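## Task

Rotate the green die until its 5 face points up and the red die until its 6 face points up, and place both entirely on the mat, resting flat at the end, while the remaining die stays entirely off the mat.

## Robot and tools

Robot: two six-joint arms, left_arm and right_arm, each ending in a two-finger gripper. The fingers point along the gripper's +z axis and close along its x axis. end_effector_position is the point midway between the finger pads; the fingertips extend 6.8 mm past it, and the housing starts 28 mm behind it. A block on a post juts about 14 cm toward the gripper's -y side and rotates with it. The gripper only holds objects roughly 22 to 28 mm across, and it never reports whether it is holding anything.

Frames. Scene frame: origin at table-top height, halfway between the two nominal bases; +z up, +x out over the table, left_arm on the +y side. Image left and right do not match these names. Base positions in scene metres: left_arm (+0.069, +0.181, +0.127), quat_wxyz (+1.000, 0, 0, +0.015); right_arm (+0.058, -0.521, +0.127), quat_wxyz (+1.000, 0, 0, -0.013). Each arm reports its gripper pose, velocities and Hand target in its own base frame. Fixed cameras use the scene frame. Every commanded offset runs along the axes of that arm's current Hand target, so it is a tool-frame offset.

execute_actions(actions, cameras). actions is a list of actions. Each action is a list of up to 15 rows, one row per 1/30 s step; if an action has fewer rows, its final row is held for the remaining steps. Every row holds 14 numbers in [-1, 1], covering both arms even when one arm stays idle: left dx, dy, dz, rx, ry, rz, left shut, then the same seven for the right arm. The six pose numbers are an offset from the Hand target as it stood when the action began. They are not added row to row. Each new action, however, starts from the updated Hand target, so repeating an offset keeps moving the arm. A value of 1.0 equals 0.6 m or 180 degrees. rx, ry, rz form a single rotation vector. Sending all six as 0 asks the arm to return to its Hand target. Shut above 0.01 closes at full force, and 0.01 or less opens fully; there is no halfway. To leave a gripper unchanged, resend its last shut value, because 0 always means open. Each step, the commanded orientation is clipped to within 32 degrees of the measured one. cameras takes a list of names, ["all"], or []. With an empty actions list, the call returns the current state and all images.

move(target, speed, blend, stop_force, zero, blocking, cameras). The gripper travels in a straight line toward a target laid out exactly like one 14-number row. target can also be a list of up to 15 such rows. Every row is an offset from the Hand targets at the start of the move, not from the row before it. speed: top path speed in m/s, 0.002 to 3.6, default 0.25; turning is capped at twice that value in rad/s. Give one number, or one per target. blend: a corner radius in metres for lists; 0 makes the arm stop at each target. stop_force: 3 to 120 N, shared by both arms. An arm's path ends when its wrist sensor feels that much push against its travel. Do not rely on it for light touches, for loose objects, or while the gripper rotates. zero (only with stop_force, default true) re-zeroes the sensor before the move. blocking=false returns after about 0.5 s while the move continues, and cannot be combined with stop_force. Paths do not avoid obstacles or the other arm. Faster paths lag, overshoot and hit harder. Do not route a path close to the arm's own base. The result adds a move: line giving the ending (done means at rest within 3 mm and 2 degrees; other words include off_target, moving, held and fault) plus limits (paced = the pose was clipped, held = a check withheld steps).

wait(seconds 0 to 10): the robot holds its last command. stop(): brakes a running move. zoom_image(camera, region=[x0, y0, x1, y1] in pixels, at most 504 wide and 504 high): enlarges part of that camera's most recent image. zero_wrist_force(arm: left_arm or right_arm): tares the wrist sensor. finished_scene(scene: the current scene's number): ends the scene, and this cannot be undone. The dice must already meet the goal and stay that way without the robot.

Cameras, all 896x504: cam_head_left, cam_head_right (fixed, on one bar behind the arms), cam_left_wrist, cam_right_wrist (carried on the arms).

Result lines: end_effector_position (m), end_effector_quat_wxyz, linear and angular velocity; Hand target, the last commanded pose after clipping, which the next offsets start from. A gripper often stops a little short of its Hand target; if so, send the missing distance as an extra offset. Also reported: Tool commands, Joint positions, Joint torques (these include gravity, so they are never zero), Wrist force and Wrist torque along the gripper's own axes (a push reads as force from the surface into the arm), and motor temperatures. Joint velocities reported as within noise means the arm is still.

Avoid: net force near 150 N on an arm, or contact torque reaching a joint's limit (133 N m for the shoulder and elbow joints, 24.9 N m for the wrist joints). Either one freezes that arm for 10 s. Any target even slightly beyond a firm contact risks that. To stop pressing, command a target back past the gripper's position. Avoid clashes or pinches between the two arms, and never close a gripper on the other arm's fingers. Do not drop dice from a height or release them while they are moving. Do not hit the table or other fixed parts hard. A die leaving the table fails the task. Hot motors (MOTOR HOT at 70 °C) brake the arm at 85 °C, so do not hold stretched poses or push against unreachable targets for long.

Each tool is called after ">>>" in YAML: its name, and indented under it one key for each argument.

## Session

>>> execute_actions:
  actions: []

Scene clock: 0.00 s.
left_arm: end_effector_position=(+0.1750, -0.0811, +0.0854) end_effector_quat_wxyz=(-0.390, +0.549, -0.532, -0.513) | right_arm: end_effector_position=(+0.4414, +0.0310, +0.0450) end_effector_quat_wxyz=(-0.130, +0.141, +0.981, -0.029)
Joint positions: left_arm=[-1.329 -1.277 2.397 4.993 -1.482 1.706] | right_arm=[3.486 -1.896 -2.148 -0.926 1.64 -0.949]
Joint velocities: within noise
Joint torques (N m): no reading
Motor temperatures (°C): left_arm=[27 28 28 36 36 34] | right_arm=[34 26 27 37 39 32]
Wrist force (N): no reading
Wrist torque (N m): no reading
Wrist force, peak (N): no reading
Hand target: left_arm +0.1750, -0.0811, +0.0854; -0.390, +0.549, -0.532, -0.513 | right_arm +0.4414, +0.0310, +0.0450; -0.130, +0.141, +0.981, -0.029
Tool commands: left_gripper/shut=+0.0 right_gripper/shut=+0.0
camera_calibration:
cam_left_wrist: T_world_to_cam=[[-0.106374, -0.177706, -0.978318, 0.085803], [-0.524305, -0.825977, 0.207043, 0.0223453], [-0.84486, 0.534961, -0.00530983, 0.292042], [0, 0, 0, 1]] pos_world=[0.267577, -0.122526, 0.0808668]
cam_right_wrist: T_world_to_cam=[[-0.926909, 0.271922, 0.258648, 0.383358], [0.374813, 0.636142, 0.674417, -0.19385], [0.018852, 0.722067, -0.691566, 0.0980176], [0, 0, 0, 1]] pos_world=[0.426148, -0.0517027, 0.0993666]

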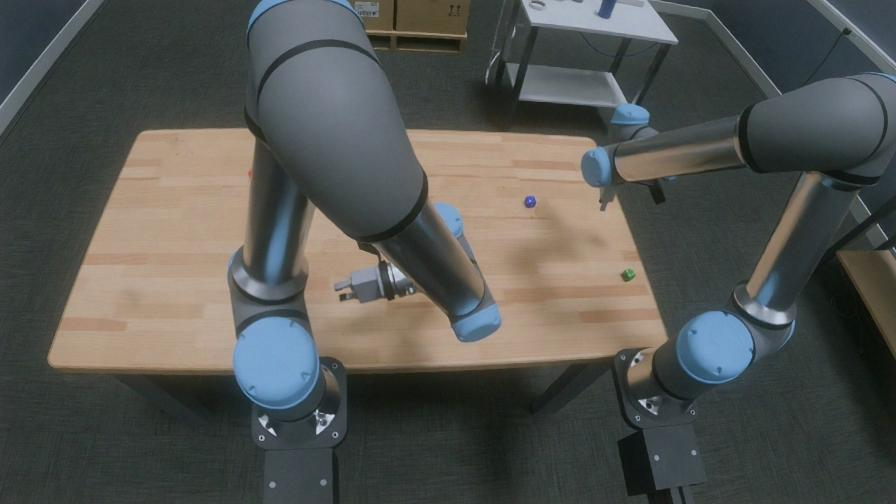

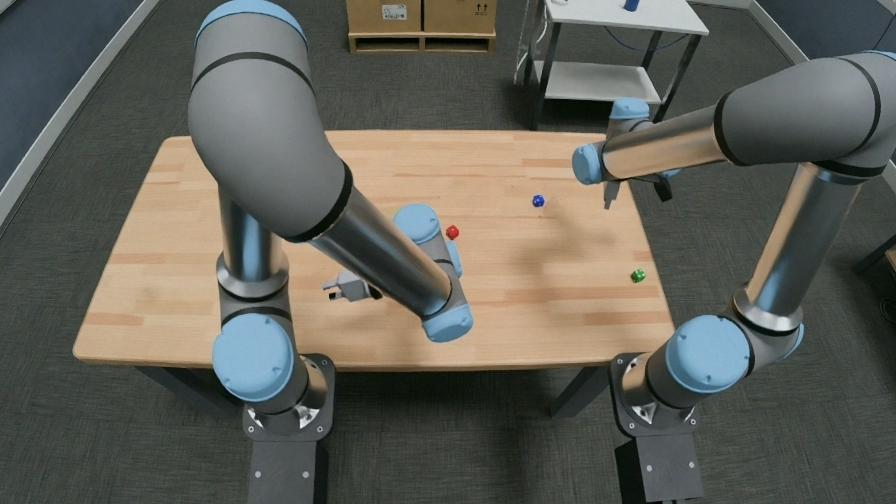

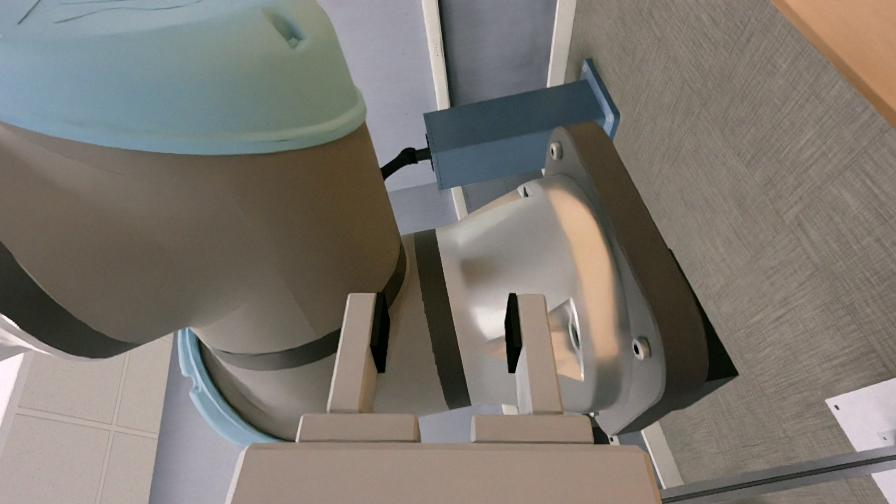

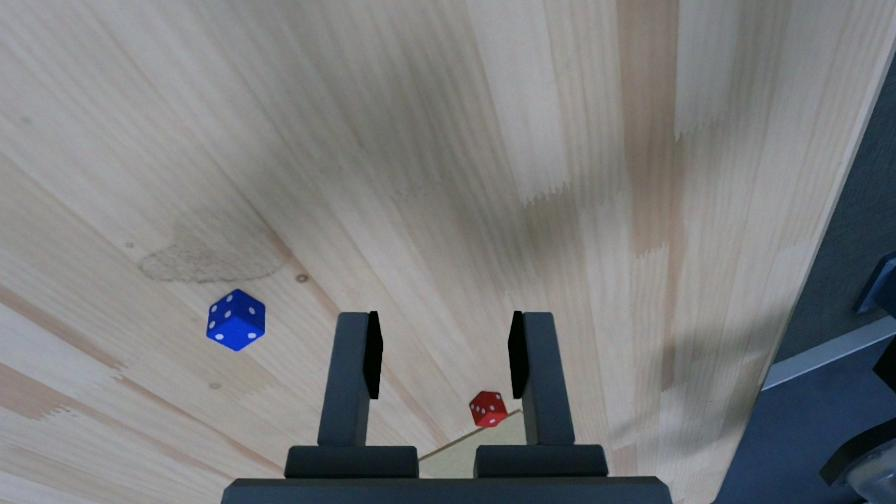

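>>> move:
  target: [-0.346,-0.357,0.6225,0,0,0,0,0,0,0,0,0,0,0]
  speed: 0.45
  cameras: ["all"]

>>> zoom_image:
  camera: "cam_head_right"
  region: [618, 255, 658, 295]

>>> zoom_image:
  camera: "cam_head_right"
  region: [400, 200, 500, 300]

>>> zoom_image:
  camera: "cam_right_wrist"
  region: [440, 370, 540, 440]

>>> zoom_image:
  camera: "cam_head_left"
  region: [608, 255, 648, 295]

Scene clock: 15.20 s.
left_arm: end_effector_position=(+0.3499, +0.3486, +0.2001) end_effector_quat_wxyz=(-0.390, +0.549, -0.532, -0.513) | right_arm: end_effector_position=(+0.4414, +0.0310, +0.0450) end_effector_quat_wxyz=(-0.130, +0.141, +0.981, -0.029)
Joint positions: left_arm=[0.069 -1.439 2.342 4.253 -0.188 2.81] | right_arm=[3.486 -1.896 -2.148 -0.926 1.64 -0.949]
Joint torques (N m): left_arm=[12.71 -11.69 -17.91 -0.81 0.37 -1.75] | right_arm=[0.45 28.59 15.01 1.76 -0.34 -0.11]
Wrist force (N): left_arm=[0.1 0.0 -0.3] | right_arm=[0.2 0.0 0.1]
Wrist torque (N m): left_arm=[-0.02 -0.02 0.15] | right_arm=[0.00 -0.02 0.00]
Wrist force, peak (N): left_arm=[-0.3 -2.0 1.4] | right_arm=[0.5 -0.2 -0.2]
Hand target: left_arm +0.3499, +0.3487, +0.2002; -0.390, +0.549, -0.532, -0.513 | right_arm +0.4414, +0.0310, +0.0450; -0.130, +0.141, +0.981, -0.029
Off the commanded pose: left_arm 0.000 m, 0 deg | right_arm 0.000 m, 0 deg.
move: done
camera_calibration:
cam_left_wrist: T_world_to_cam=[[-0.106498, -0.177721, -0.978301, 0.293143], [-0.524279, -0.825973, 0.207122, 0.445202], [-0.844861, 0.534961, -0.00521061, 0.210387], [0, 0, 0, 1]] pos_world=[0.442377, 0.307274, 0.195667]
cam_right_wrist: T_world_to_cam=[[-0.926909, 0.271922, 0.258648, 0.383358], [0.374813, 0.636142, 0.674417, -0.19385], [0.018852, 0.722067, -0.691566, 0.0980176], [0, 0, 0, 1]] pos_world=[0.426148, -0.0517027, 0.0993666]

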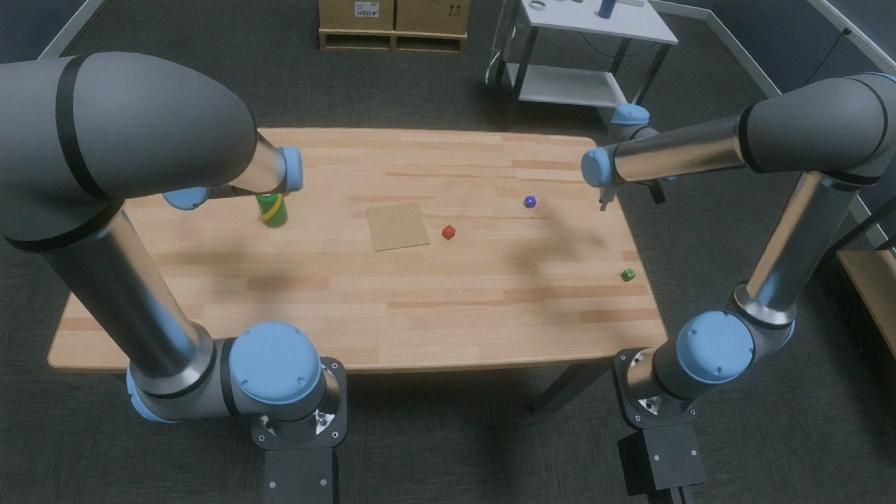

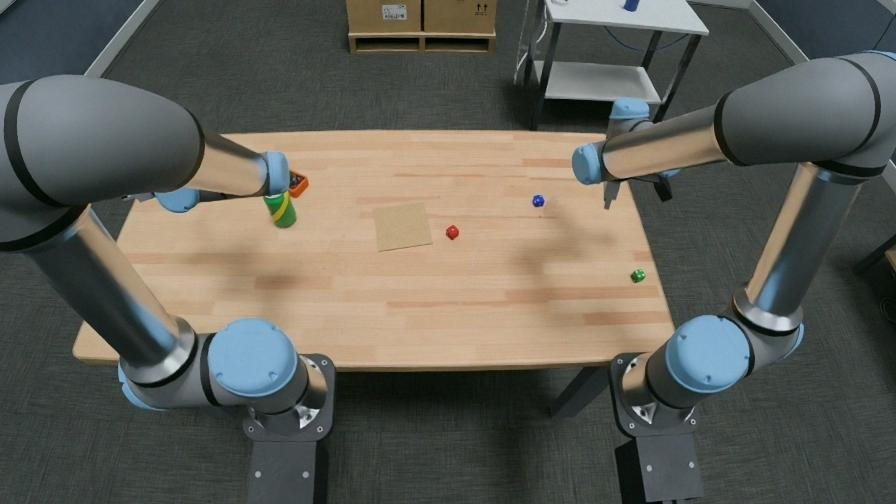

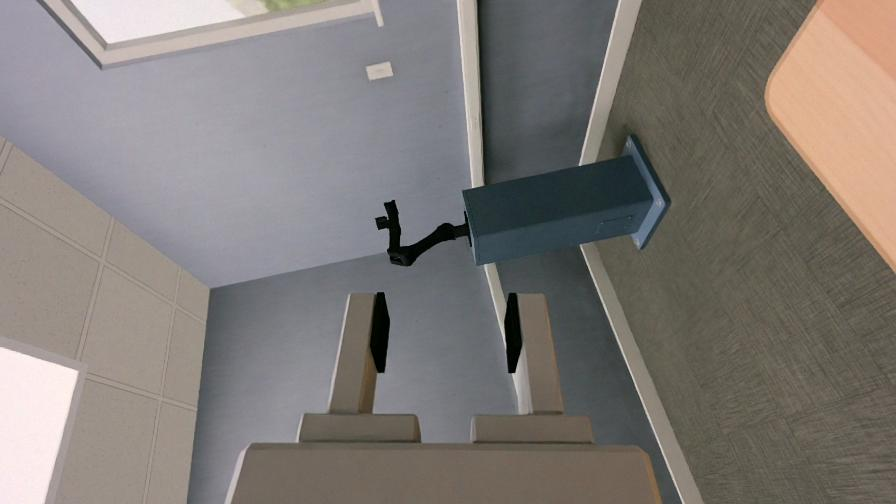

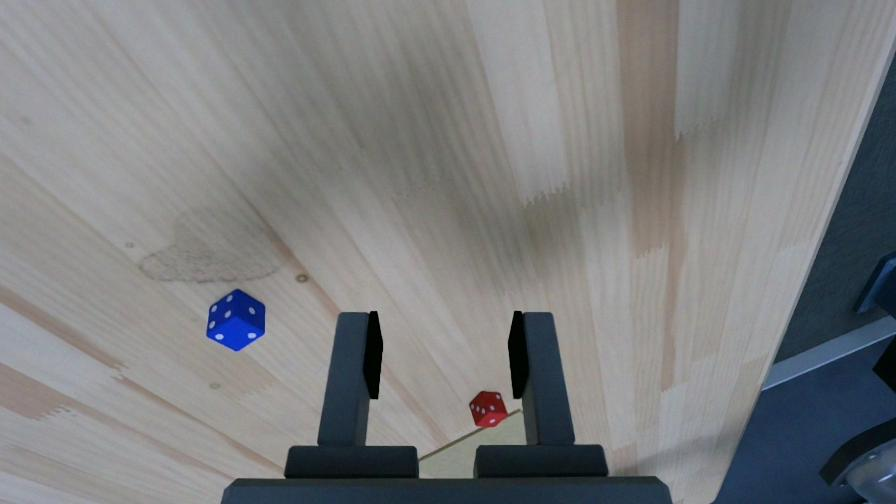

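Scaled by 12.600 from the camera's 896x504 image, which has a finer 1280x720 frame.

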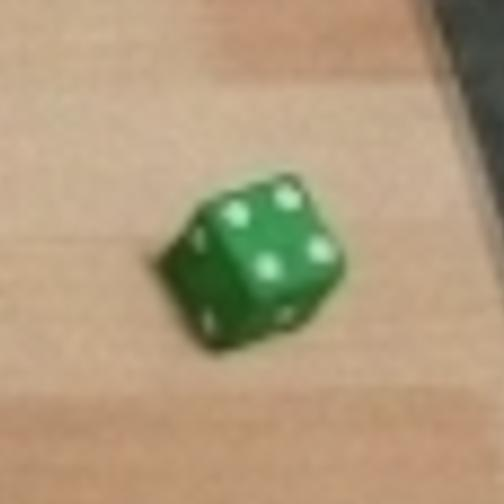

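Scaled by 5.040 from the camera's 896x504 image, which has a finer 1280x720 frame.

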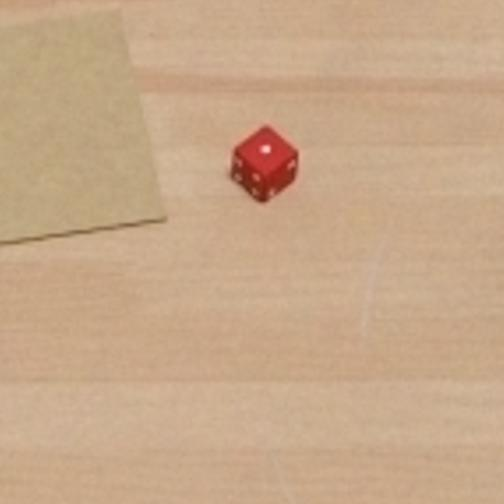

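Scaled by 5.040 from the camera's 896x504 image, which has a finer 1280x720 frame.

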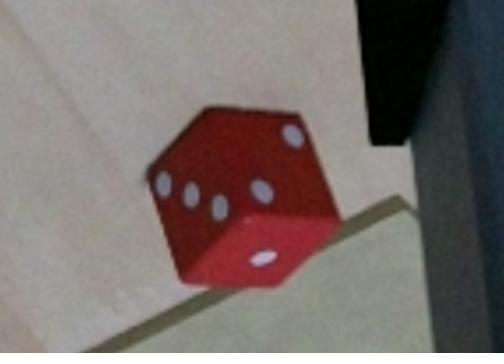

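Scaled by 12.600 from the camera's 896x504 image, which has a finer 1280x720 frame.

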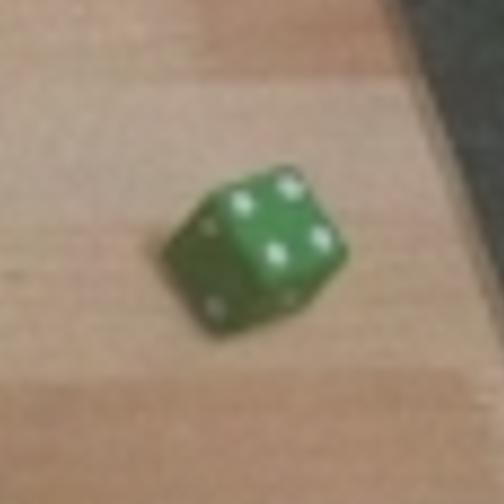

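>>> move:
  target: [0.437,-0.015,-0.961,-0.536,0.348,-0.597,0,0.0583,-0.24,0.0813,-0.0594,-0.043,-0.348,0]
  speed: 0.6
  cameras: ["all"]

Scene clock: 58.20 s.
left_arm: end_effector_position=(+0.4198, -0.2602, +0.0400) end_effector_quat_wxyz=(+0.118, +0.899, +0.419, +0.055) | right_arm: end_effector_position=(+0.3573, -0.0980, +0.0201) end_effector_quat_wxyz=(-0.050, -0.379, +0.916, +0.120)
Joint positions: left_arm=[-0.844 -1.185 2.314 3.326 -1.533 -0.141] | right_arm=[3.141 -1.836 -2.39 -0.673 1.754 -2.373]
Joint torques (N m): left_arm=[2.87 -34.38 -19.06 -4.08 0.29 -1.49] | right_arm=[9.59 15.23 14.22 0.76 -2.06 -0.07]
Wrist force (N): left_arm=[0.0 -0.6 0.6] | right_arm=[-0.4 0.5 0.3]
Wrist torque (N m): left_arm=[-0.15 -0.15 0.00] | right_arm=[0.08 0.03 -0.21]
Wrist force, peak (N): left_arm=[-1.1 0.3 1.0] | right_arm=[-0.5 0.7 0.4]
Hand target: left_arm +0.4198, -0.2602, +0.0401; +0.118, +0.898, +0.419, +0.055 | right_arm +0.3574, -0.0980, +0.0201; -0.050, -0.379, +0.916, +0.120
Off the commanded pose: left_arm 0.000 m, 0 deg | right_arm 0.000 m, 0 deg.
move: done
camera_calibration:
cam_left_wrist: T_world_to_cam=[[0.653379, 0.75702, -0.00416327, -0.0789664], [0.327225, -0.277458, 0.903294, -0.230412], [0.682657, -0.591556, -0.429001, -0.323023], [0, 0, 0, 1]] pos_world=[0.347505, -0.195236, 0.069224]
cam_right_wrist: T_world_to_cam=[[-0.695766, -0.718226, 0.00783627, 0.172291], [-0.302884, 0.30327, 0.903487, 0.141471], [-0.651284, 0.626242, -0.428544, 0.400247], [0, 0, 0, 1]] pos_world=[0.423398, -0.169811, 0.0423561]

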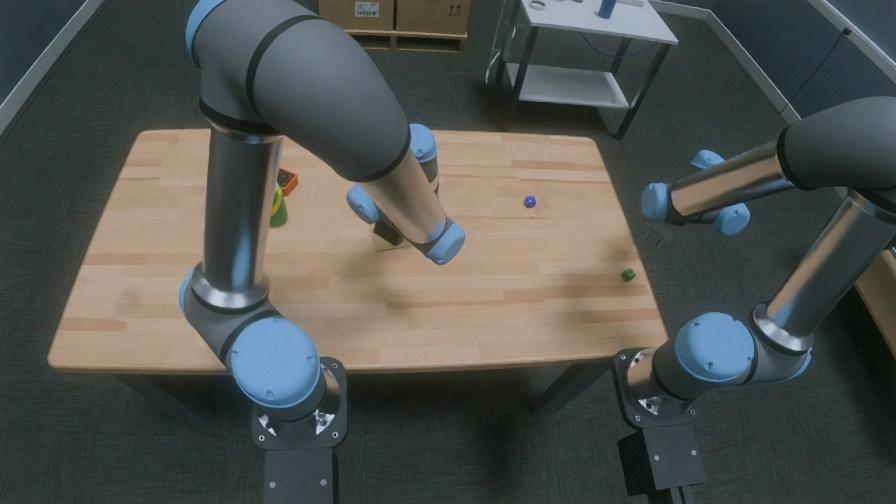

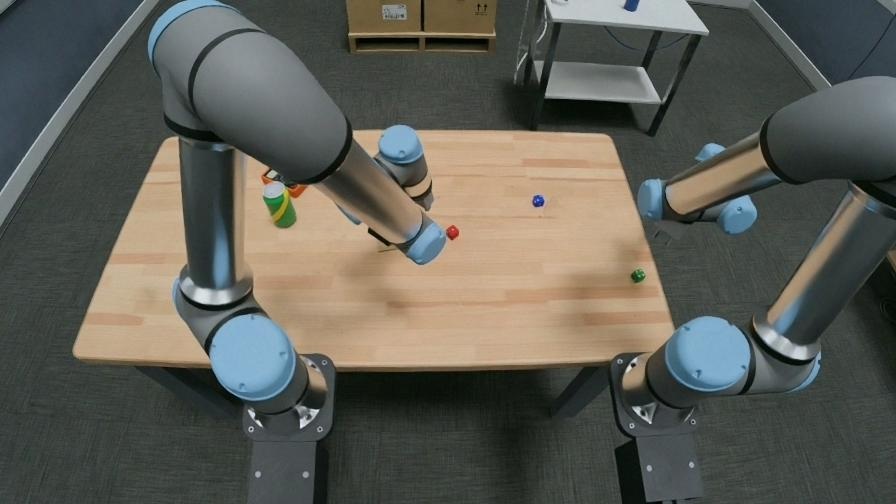

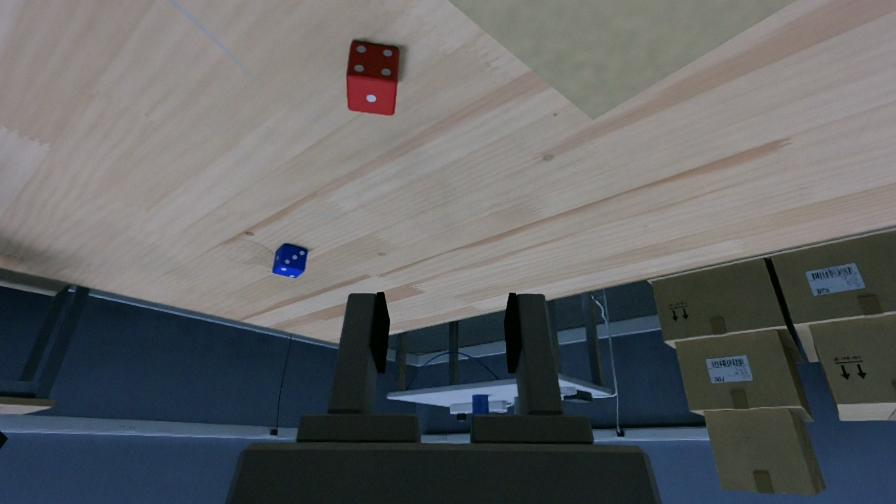

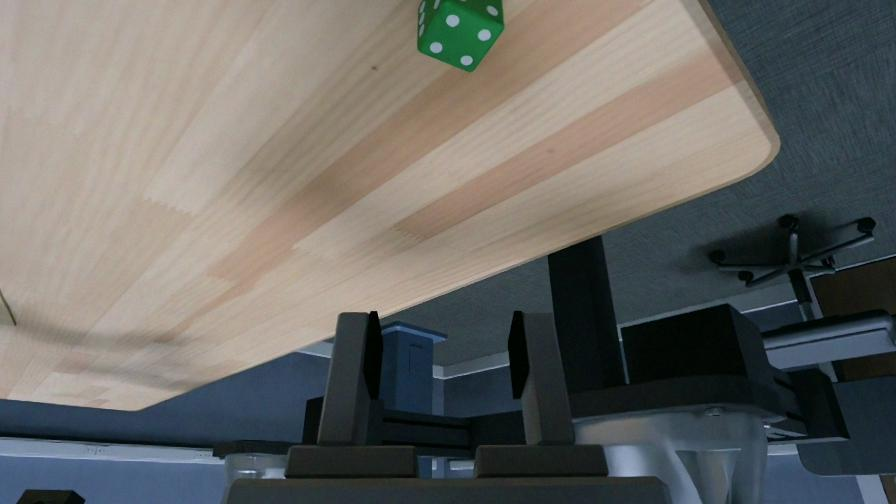

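>>> zoom_image:
  camera: "cam_left_wrist"
  region: [320, 20, 440, 130]

>>> zoom_image:
  camera: "cam_right_wrist"
  region: [400, 0, 520, 80]

Scaled by 4.200 from the camera's 896x504 image, which has a finer 1280x720 frame.

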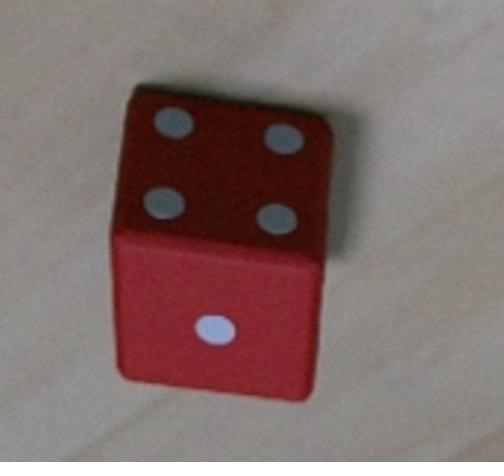

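Scaled by 4.200 from the camera's 896x504 image, which has a finer 1280x720 frame.

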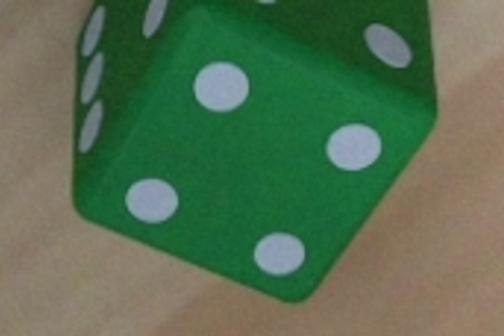

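>>> move:
  target:
    - [-0.068,0.0718,0.1945,0,-0.0137,0.051,0,0.0188,0.0008,0.141,0,-0.0389,0.1449,0]
    - [-0.068,0.0502,0.275,0,-0.0137,0.051,1,0.0188,-0.0208,0.2215,0,-0.0389,0.1449,1]
    - [-0.068,0.0933,0.114,0,-0.0137,0.051,1,0.0188,0.0223,0.0605,0,-0.0389,0.1449,1]
  speed: [0.3,0.12,0.25]
  blend: [0.01,0,0]
  cameras: ["all"]

Scene clock: 96.67 s.
left_arm: end_effector_position=(+0.4486, -0.3375, -0.0117) end_effector_quat_wxyz=(+0.122, +0.930, +0.344, +0.045) | right_arm: end_effector_position=(+0.3338, -0.0902, -0.0115) end_effector_quat_wxyz=(-0.020, -0.155, +0.979, +0.129)
Joint positions: left_arm=[-0.887 -0.959 2.124 3.286 -1.565 -0.023] | right_arm=[3.129 -1.92 -2.519 -0.358 1.818 -1.908]
Joint torques (N m): left_arm=[-13.13 -47.27 -17.95 -1.65 0.43 -1.72] | right_arm=[7.35 35.48 -4.47 0.78 0.83 -1.09]
Wrist force (N): left_arm=[0.0 -0.7 0.6] | right_arm=[-0.2 0.6 0.6]
Wrist torque (N m): left_arm=[-0.16 -0.15 0.19] | right_arm=[0.09 0.00 0.00]
Wrist force, peak (N): left_arm=[-0.1 -1.5 2.3] | right_arm=[-8.3 7.0 -34.5]
Hand target: left_arm +0.4486, -0.3376, -0.0116; +0.122, +0.930, +0.344, +0.045 | right_arm +0.3336, -0.0902, -0.0115; -0.020, -0.155, +0.979, +0.129
Off the commanded pose: left_arm 0.000 m, 0 deg | right_arm 0.000 m, 0 deg.
move: done
camera_calibration:
cam_left_wrist: T_world_to_cam=[[0.769162, 0.639039, -0.00435704, -0.131298], [0.276996, -0.327239, 0.903431, -0.20891], [0.575902, -0.696091, -0.428711, -0.398029], [0, 0, 0, 1]] pos_world=[0.388083, -0.261524, 0.017524]
cam_right_wrist: T_world_to_cam=[[-0.94593, -0.324299, 0.0068445, 0.28076], [-0.133172, 0.407509, 0.903439, 0.113216], [-0.295773, 0.853678, -0.428662, 0.268409], [0, 0, 0, 1]] pos_world=[0.360044, -0.184221, 0.0108515]

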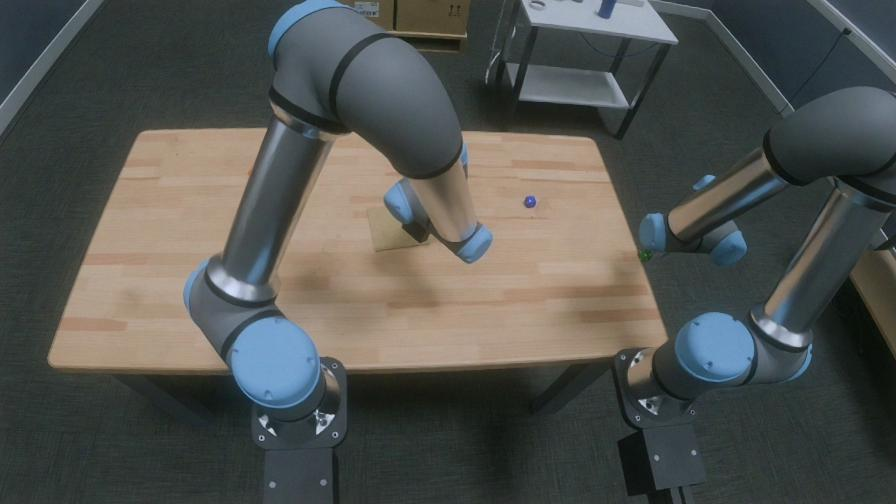

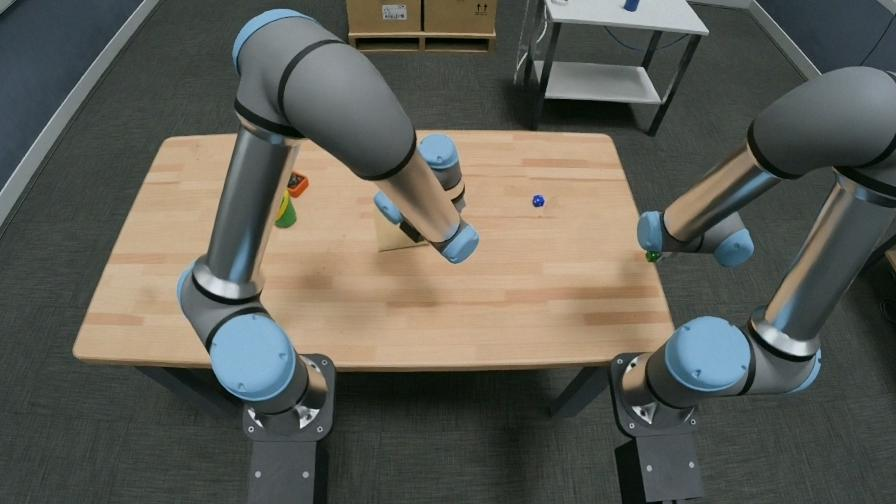

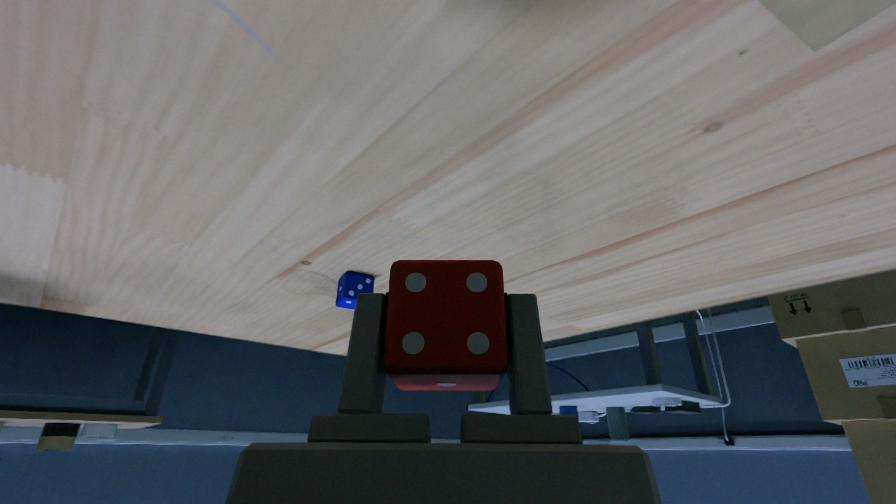

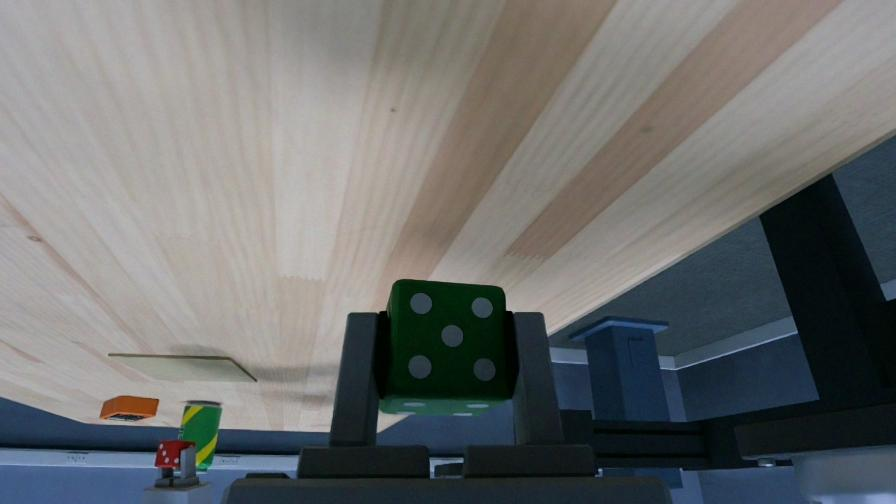

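>>> move:
  target:
    - [0.1758,-0.1963,-0.0045,0.488,-0.091,-0.157,1,-0.2088,0.1768,0.0275,0.332,0.3235,0.56,1]
    - [0.1758,-0.2205,0.0857,0.488,-0.091,-0.157,1,-0.2088,0.1402,0.1643,0.332,0.3235,0.56,1]
  speed: [0.5,0.15]
  blend: [0.01,0]
  cameras: ["all"]

Scene clock: 121.80 s.
left_arm: end_effector_position=(+0.4543, -0.1819, -0.0954) end_effector_quat_wxyz=(-0.499, +0.650, +0.455, -0.350) | right_arm: end_effector_position=(+0.4200, +0.0500, -0.0849) end_effector_quat_wxyz=(-0.430, +0.561, +0.561, -0.430)
Joint positions: left_arm=[-0.57 -0.453 1.316 5.153 -1.785 -0.058] | right_arm=[3.444 -2.569 -1.578 -1.861 1.863 0.081]
Joint torques (N m): left_arm=[-12.22 -64.28 -5.6 2.15 1.69 1.59] | right_arm=[9.15 57.06 -0.31 -1.69 -1.48 1.87]
Wrist force (N): left_arm=[-0.4 1.0 -0.8] | right_arm=[-0.4 -0.1 0.8]
Wrist torque (N m): left_arm=[-0.06 -0.04 0.34] | right_arm=[0.08 0.10 0.05]
Wrist force, peak (N): left_arm=[-0.1 2.0 -0.6] | right_arm=[-0.2 1.5 1.2]
Hand target: left_arm +0.4543, -0.1819, -0.0954; -0.499, +0.650, +0.455, -0.350 | right_arm +0.4199, +0.0500, -0.0849; -0.430, +0.561, +0.561, -0.430
Off the commanded pose: left_arm 0.000 m, 0 deg | right_arm 0.000 m, 0 deg.
move: done
camera_calibration:
cam_left_wrist: T_world_to_cam=[[0.337589, 0.941178, -0.014736, 0.0145799], [0.848144, -0.310935, -0.428919, -0.467556], [-0.408271, 0.1323, -0.903223, 0.223741], [0, 0, 0, 1]] pos_world=[0.48298, -0.188702, 0.0017597]
cam_right_wrist: T_world_to_cam=[[0.00836129, 0.999824, 0.01682, -0.0577761], [0.904297, -0.000380611, -0.426904, -0.394447], [-0.426823, 0.0187798, -0.90414, 0.199095], [0, 0, 0, 1]] pos_world=[0.442158, 0.0538768, 0.0125906]

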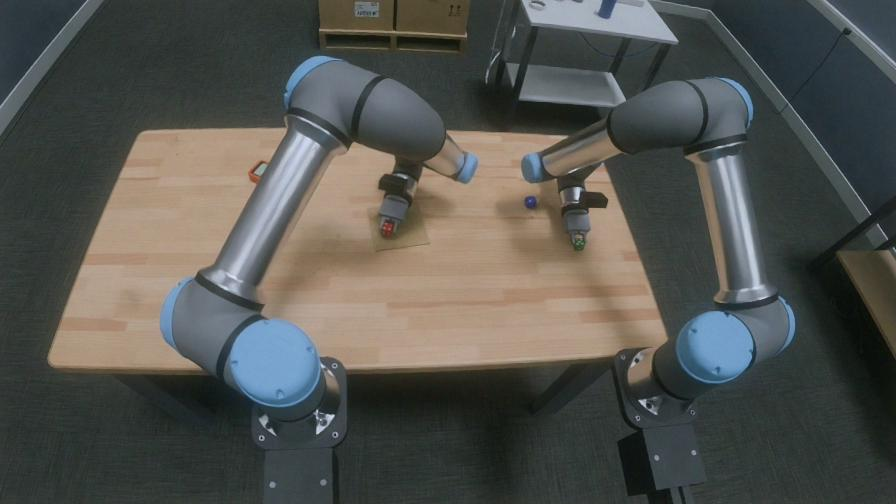

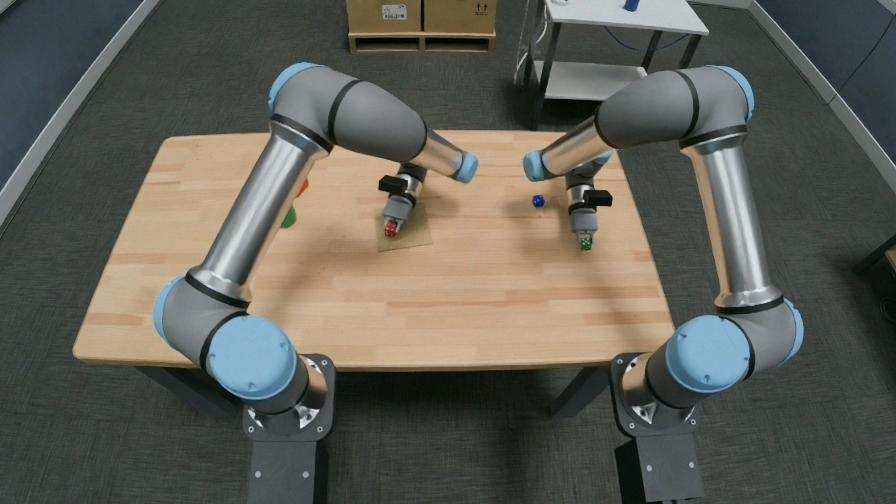

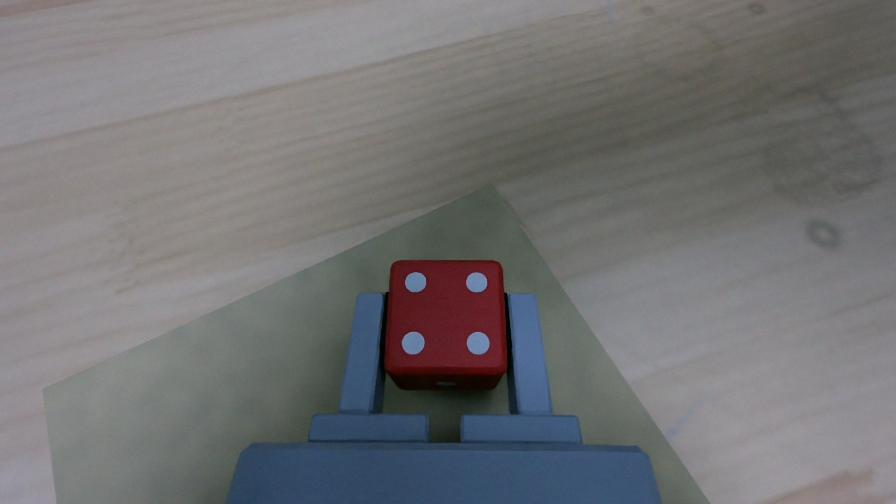

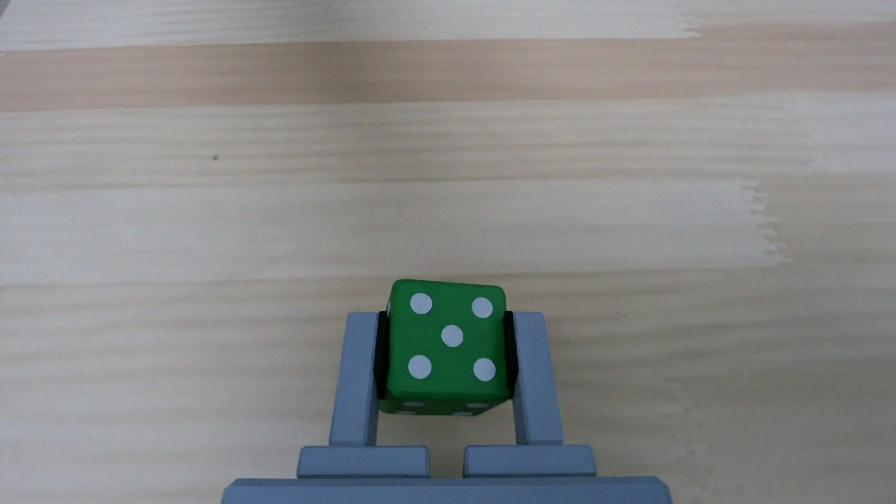

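>>> move:
  target: [0,0.029,0.0078,0,0,0,1,0,0.0564,0.0151,0,0,0,1]
  speed: 0.018
  stop_force: 4

Scene clock: 143.37 s.
left_arm: end_effector_position=(+0.4543, -0.1819, -0.1066) end_effector_quat_wxyz=(-0.499, +0.650, +0.455, -0.350) | right_arm: end_effector_position=(+0.4199, +0.0500, -0.1044) end_effector_quat_wxyz=(-0.430, +0.561, +0.561, -0.430)
Joint positions: left_arm=[-0.57 -0.433 1.308 5.141 -1.785 -0.058] | right_arm=[3.444 -2.609 -1.565 -1.835 1.863 0.081]
Joint torques (N m): left_arm=[-11.12 -65.41 -3.74 2.28 0.31 1.21] | right_arm=[9.12 61.49 -3.91 -0.47 -0.2 1.68]
Wrist force (N): left_arm=[0.0 -3.3 -1.5] | right_arm=[0.4 -7.0 -3.4]
Wrist torque (N m): left_arm=[-0.46 -0.07 0.34] | right_arm=[0.10 0.11 -0.01]
Wrist force, peak (N): left_arm=[0.3 -10.7 -2.6] | right_arm=[-4.9 -38.3 -13.9]
Hand target: left_arm +0.4543, -0.1819, -0.1066; -0.499, +0.650, +0.455, -0.350 (not the last commanded pose) | right_arm +0.4199, +0.0500, -0.1044; -0.430, +0.561, +0.561, -0.430 (not the last commanded pose)
Off the commanded pose: left_arm 0.007 m, 0 deg | right_arm 0.016 m, 0 deg.
move: contact (left_arm, right_arm)

>>> move:
  target:
    - [0,0,0,0,0,0,0,0,0,0,0,0,0,0]
    - [0,0,-0.133,0,0,0,0,0,0,-0.133,0,0,0,0]
    - [0,-0.145,-0.172,0,0,0,0,0,-0.145,-0.172,0,0,0,0]
    - [0,-0.15,-0.034,-0.5,0,0,0,0,-0.129,-0.041,-0.4167,0,0,0]
  speed: [0.1,0.12,0.3,0.5]
  blend: [0,0.02,0.03,0]
  cameras: ["all"]

Scene clock: 152.93 s.
left_arm: end_effector_position=(+0.4510, -0.1808, -0.0144) end_effector_quat_wxyz=(+0.106, +0.812, +0.569, +0.074) end_effector_velocity=(+0.001, +0.000, +0.001) end_effector_angular_velocity=(-0.004, -0.005, +0.001) | right_arm: end_effector_position=(+0.4235, +0.0500, -0.0234) end_effector_quat_wxyz=(+0.000, +0.707, +0.707, +0.000)
Joint positions: left_arm=[-0.696 -1.034 2.344 3.156 -1.483 -0.336] | right_arm=[3.577 -2.026 -2.38 -0.306 1.571 0.436]
Joint velocities: left_arm=[0.001 0 -0.001 -0.005 0 0] | right_arm=[within noise]
Joint torques (N m): left_arm=[12.62 -42.73 -3.98 -4.43 -0.9 1.71] | right_arm=[-8.91 35.47 13.09 4.32 1.62 -1.77]
Wrist force (N): left_arm=[-0.1 -0.8 0.6] | right_arm=[-0.1 1.1 0.4]
Wrist torque (N m): left_arm=[-0.17 -0.14 0.09] | right_arm=[0.14 -0.02 0.00]
Wrist force, peak (N): left_arm=[0.1 -3.8 -1.6] | right_arm=[0.4 -7.3 -3.3]
Hand target: left_arm +0.4510, -0.1807, -0.0144; +0.107, +0.812, +0.569, +0.074 | right_arm +0.4236, +0.0499, -0.0233; +0.000, +0.707, +0.707, +0.001
Off the commanded pose: left_arm 0.000 m, 0 deg | right_arm 0.000 m, 0 deg.
move: done
camera_calibration:
cam_left_wrist: T_world_to_cam=[[0.355448, 0.934684, -0.00473496, 0.0066371], [0.402594, -0.148525, 0.903249, -0.180131], [0.843549, -0.322964, -0.429091, -0.34471], [0, 0, 0, 1]] pos_world=[0.360941, -0.144287, 0.0148227]
cam_right_wrist: T_world_to_cam=[[-0.0134767, 0.999838, 0.0119085, -0.0496294], [0.646668, -0.000368533, 0.762772, -0.234425], [0.762653, 0.0179805, -0.646558, -0.241453], [0, 0, 0, 1]] pos_world=[0.335071, 0.0538764, 0.0232905]

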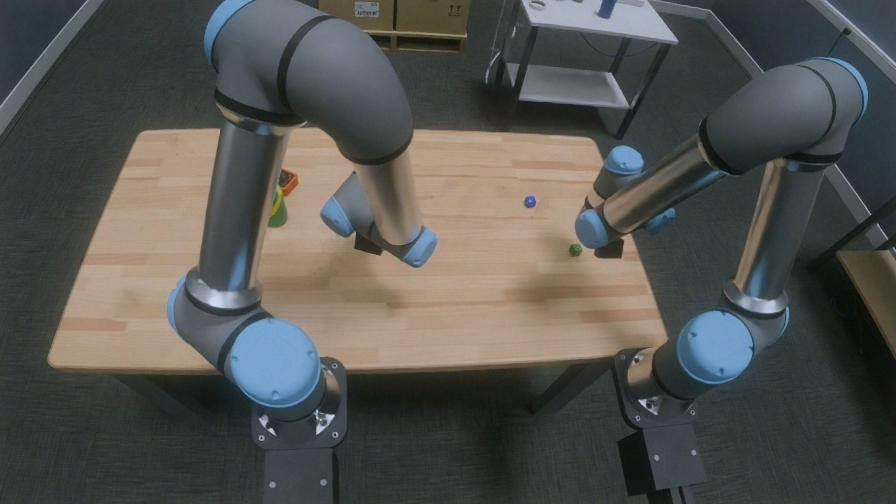

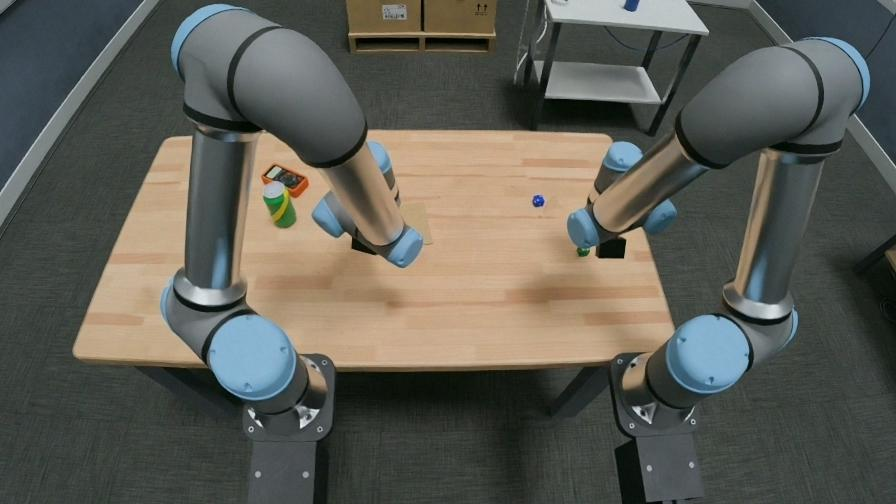

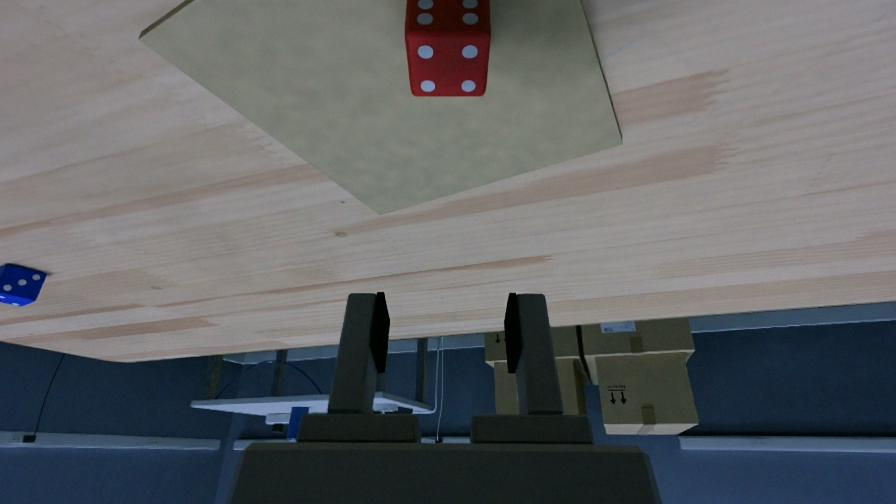

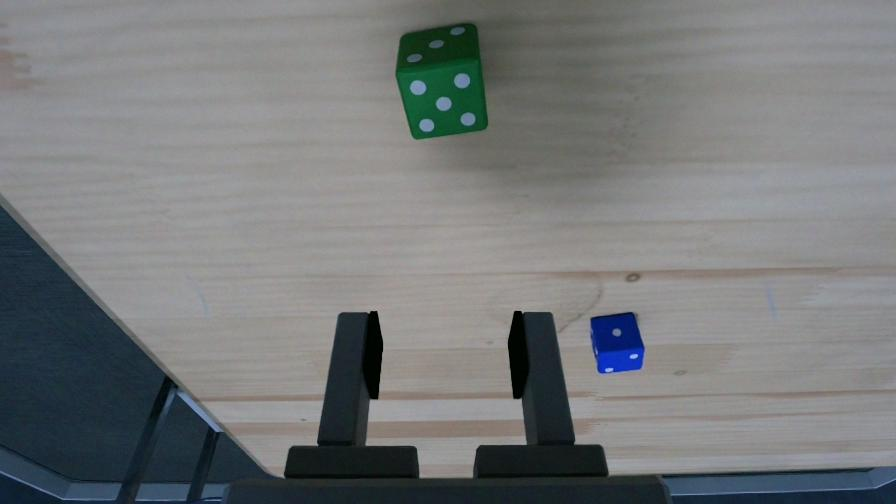

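>>> move:
  target: [0.001,-0.012,0.093,0,0,0,0,0.005,-0.016,0.078,0,0,-0.033,0]
  cameras: ["cam_left_wrist","cam_right_wrist"]

Scene clock: 192.43 s.
left_arm: end_effector_position=(+0.4583, -0.1827, -0.0701) end_effector_quat_wxyz=(+0.107, +0.812, +0.569, +0.074) | right_arm: end_effector_position=(+0.4140, +0.0529, -0.0702) end_effector_quat_wxyz=(+0.000, +0.670, +0.743, +0.000)
Joint positions: left_arm=[-0.688 -0.852 2.304 3.013 -1.485 -0.329] | right_arm=[3.594 -2.176 -2.399 -0.137 1.57 0.349]
Joint torques (N m): left_arm=[0.16 -33.04 3.38 -2.32 -1.51 -1.16] | right_arm=[-6.29 37.43 15.45 2.02 0.09 1.27]
Wrist force (N): left_arm=[-0.4 -0.8 0.4] | right_arm=[0.0 1.5 0.0]
Wrist torque (N m): left_arm=[-0.16 -0.11 -0.01] | right_arm=[0.18 -0.01 -0.20]
Wrist force, peak (N): left_arm=[0.1 -1.1 1.5] | right_arm=[0.1 1.6 0.1]
Hand target: left_arm +0.4582, -0.1827, -0.0701; +0.107, +0.812, +0.569, +0.074 | right_arm +0.4140, +0.0529, -0.0701; +0.000, +0.670, +0.743, +0.000
Off the commanded pose: left_arm 0.000 m, 0 deg | right_arm 0.000 m, 0 deg.
move: done
camera_calibration:
cam_left_wrist: T_world_to_cam=[[0.35541, 0.934698, -0.0047402, 0.00560568], [0.402339, -0.148404, 0.903382, -0.132884], [0.843686, -0.322979, -0.42881, -0.375338], [0, 0, 0, 1]] pos_world=[0.36814, -0.146186, -0.0408769]
cam_right_wrist: T_world_to_cam=[[-0.116828, 0.993082, 0.0118417, -0.00914049], [0.643096, 0.066558, 0.762887, -0.194567], [0.756821, 0.0967417, -0.646423, -0.266158], [0, 0, 0, 1]] pos_world=[0.325491, 0.0477758, -0.0235099]
Images, in order (width x height): cam_left_wrist 896x504, cam_right_wrist 896x504.

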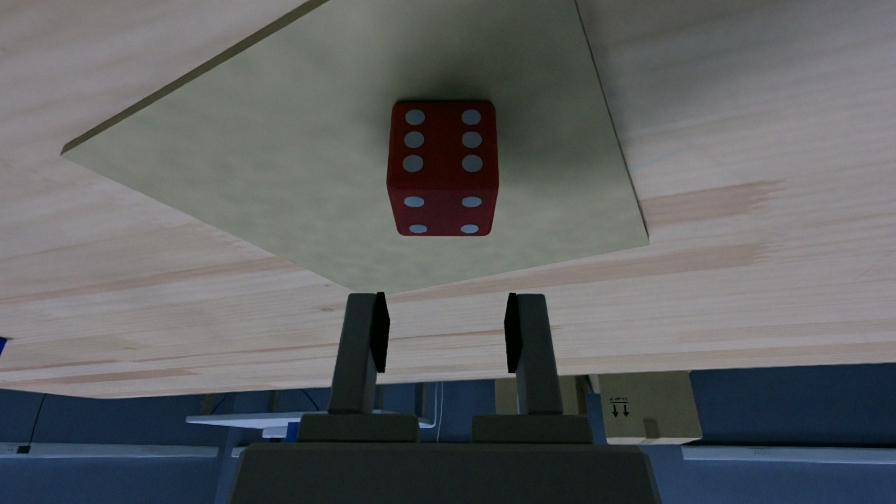

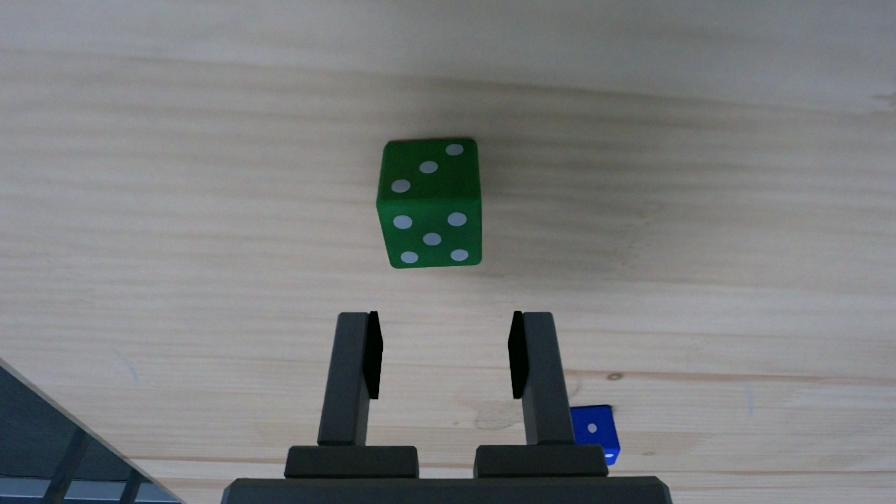

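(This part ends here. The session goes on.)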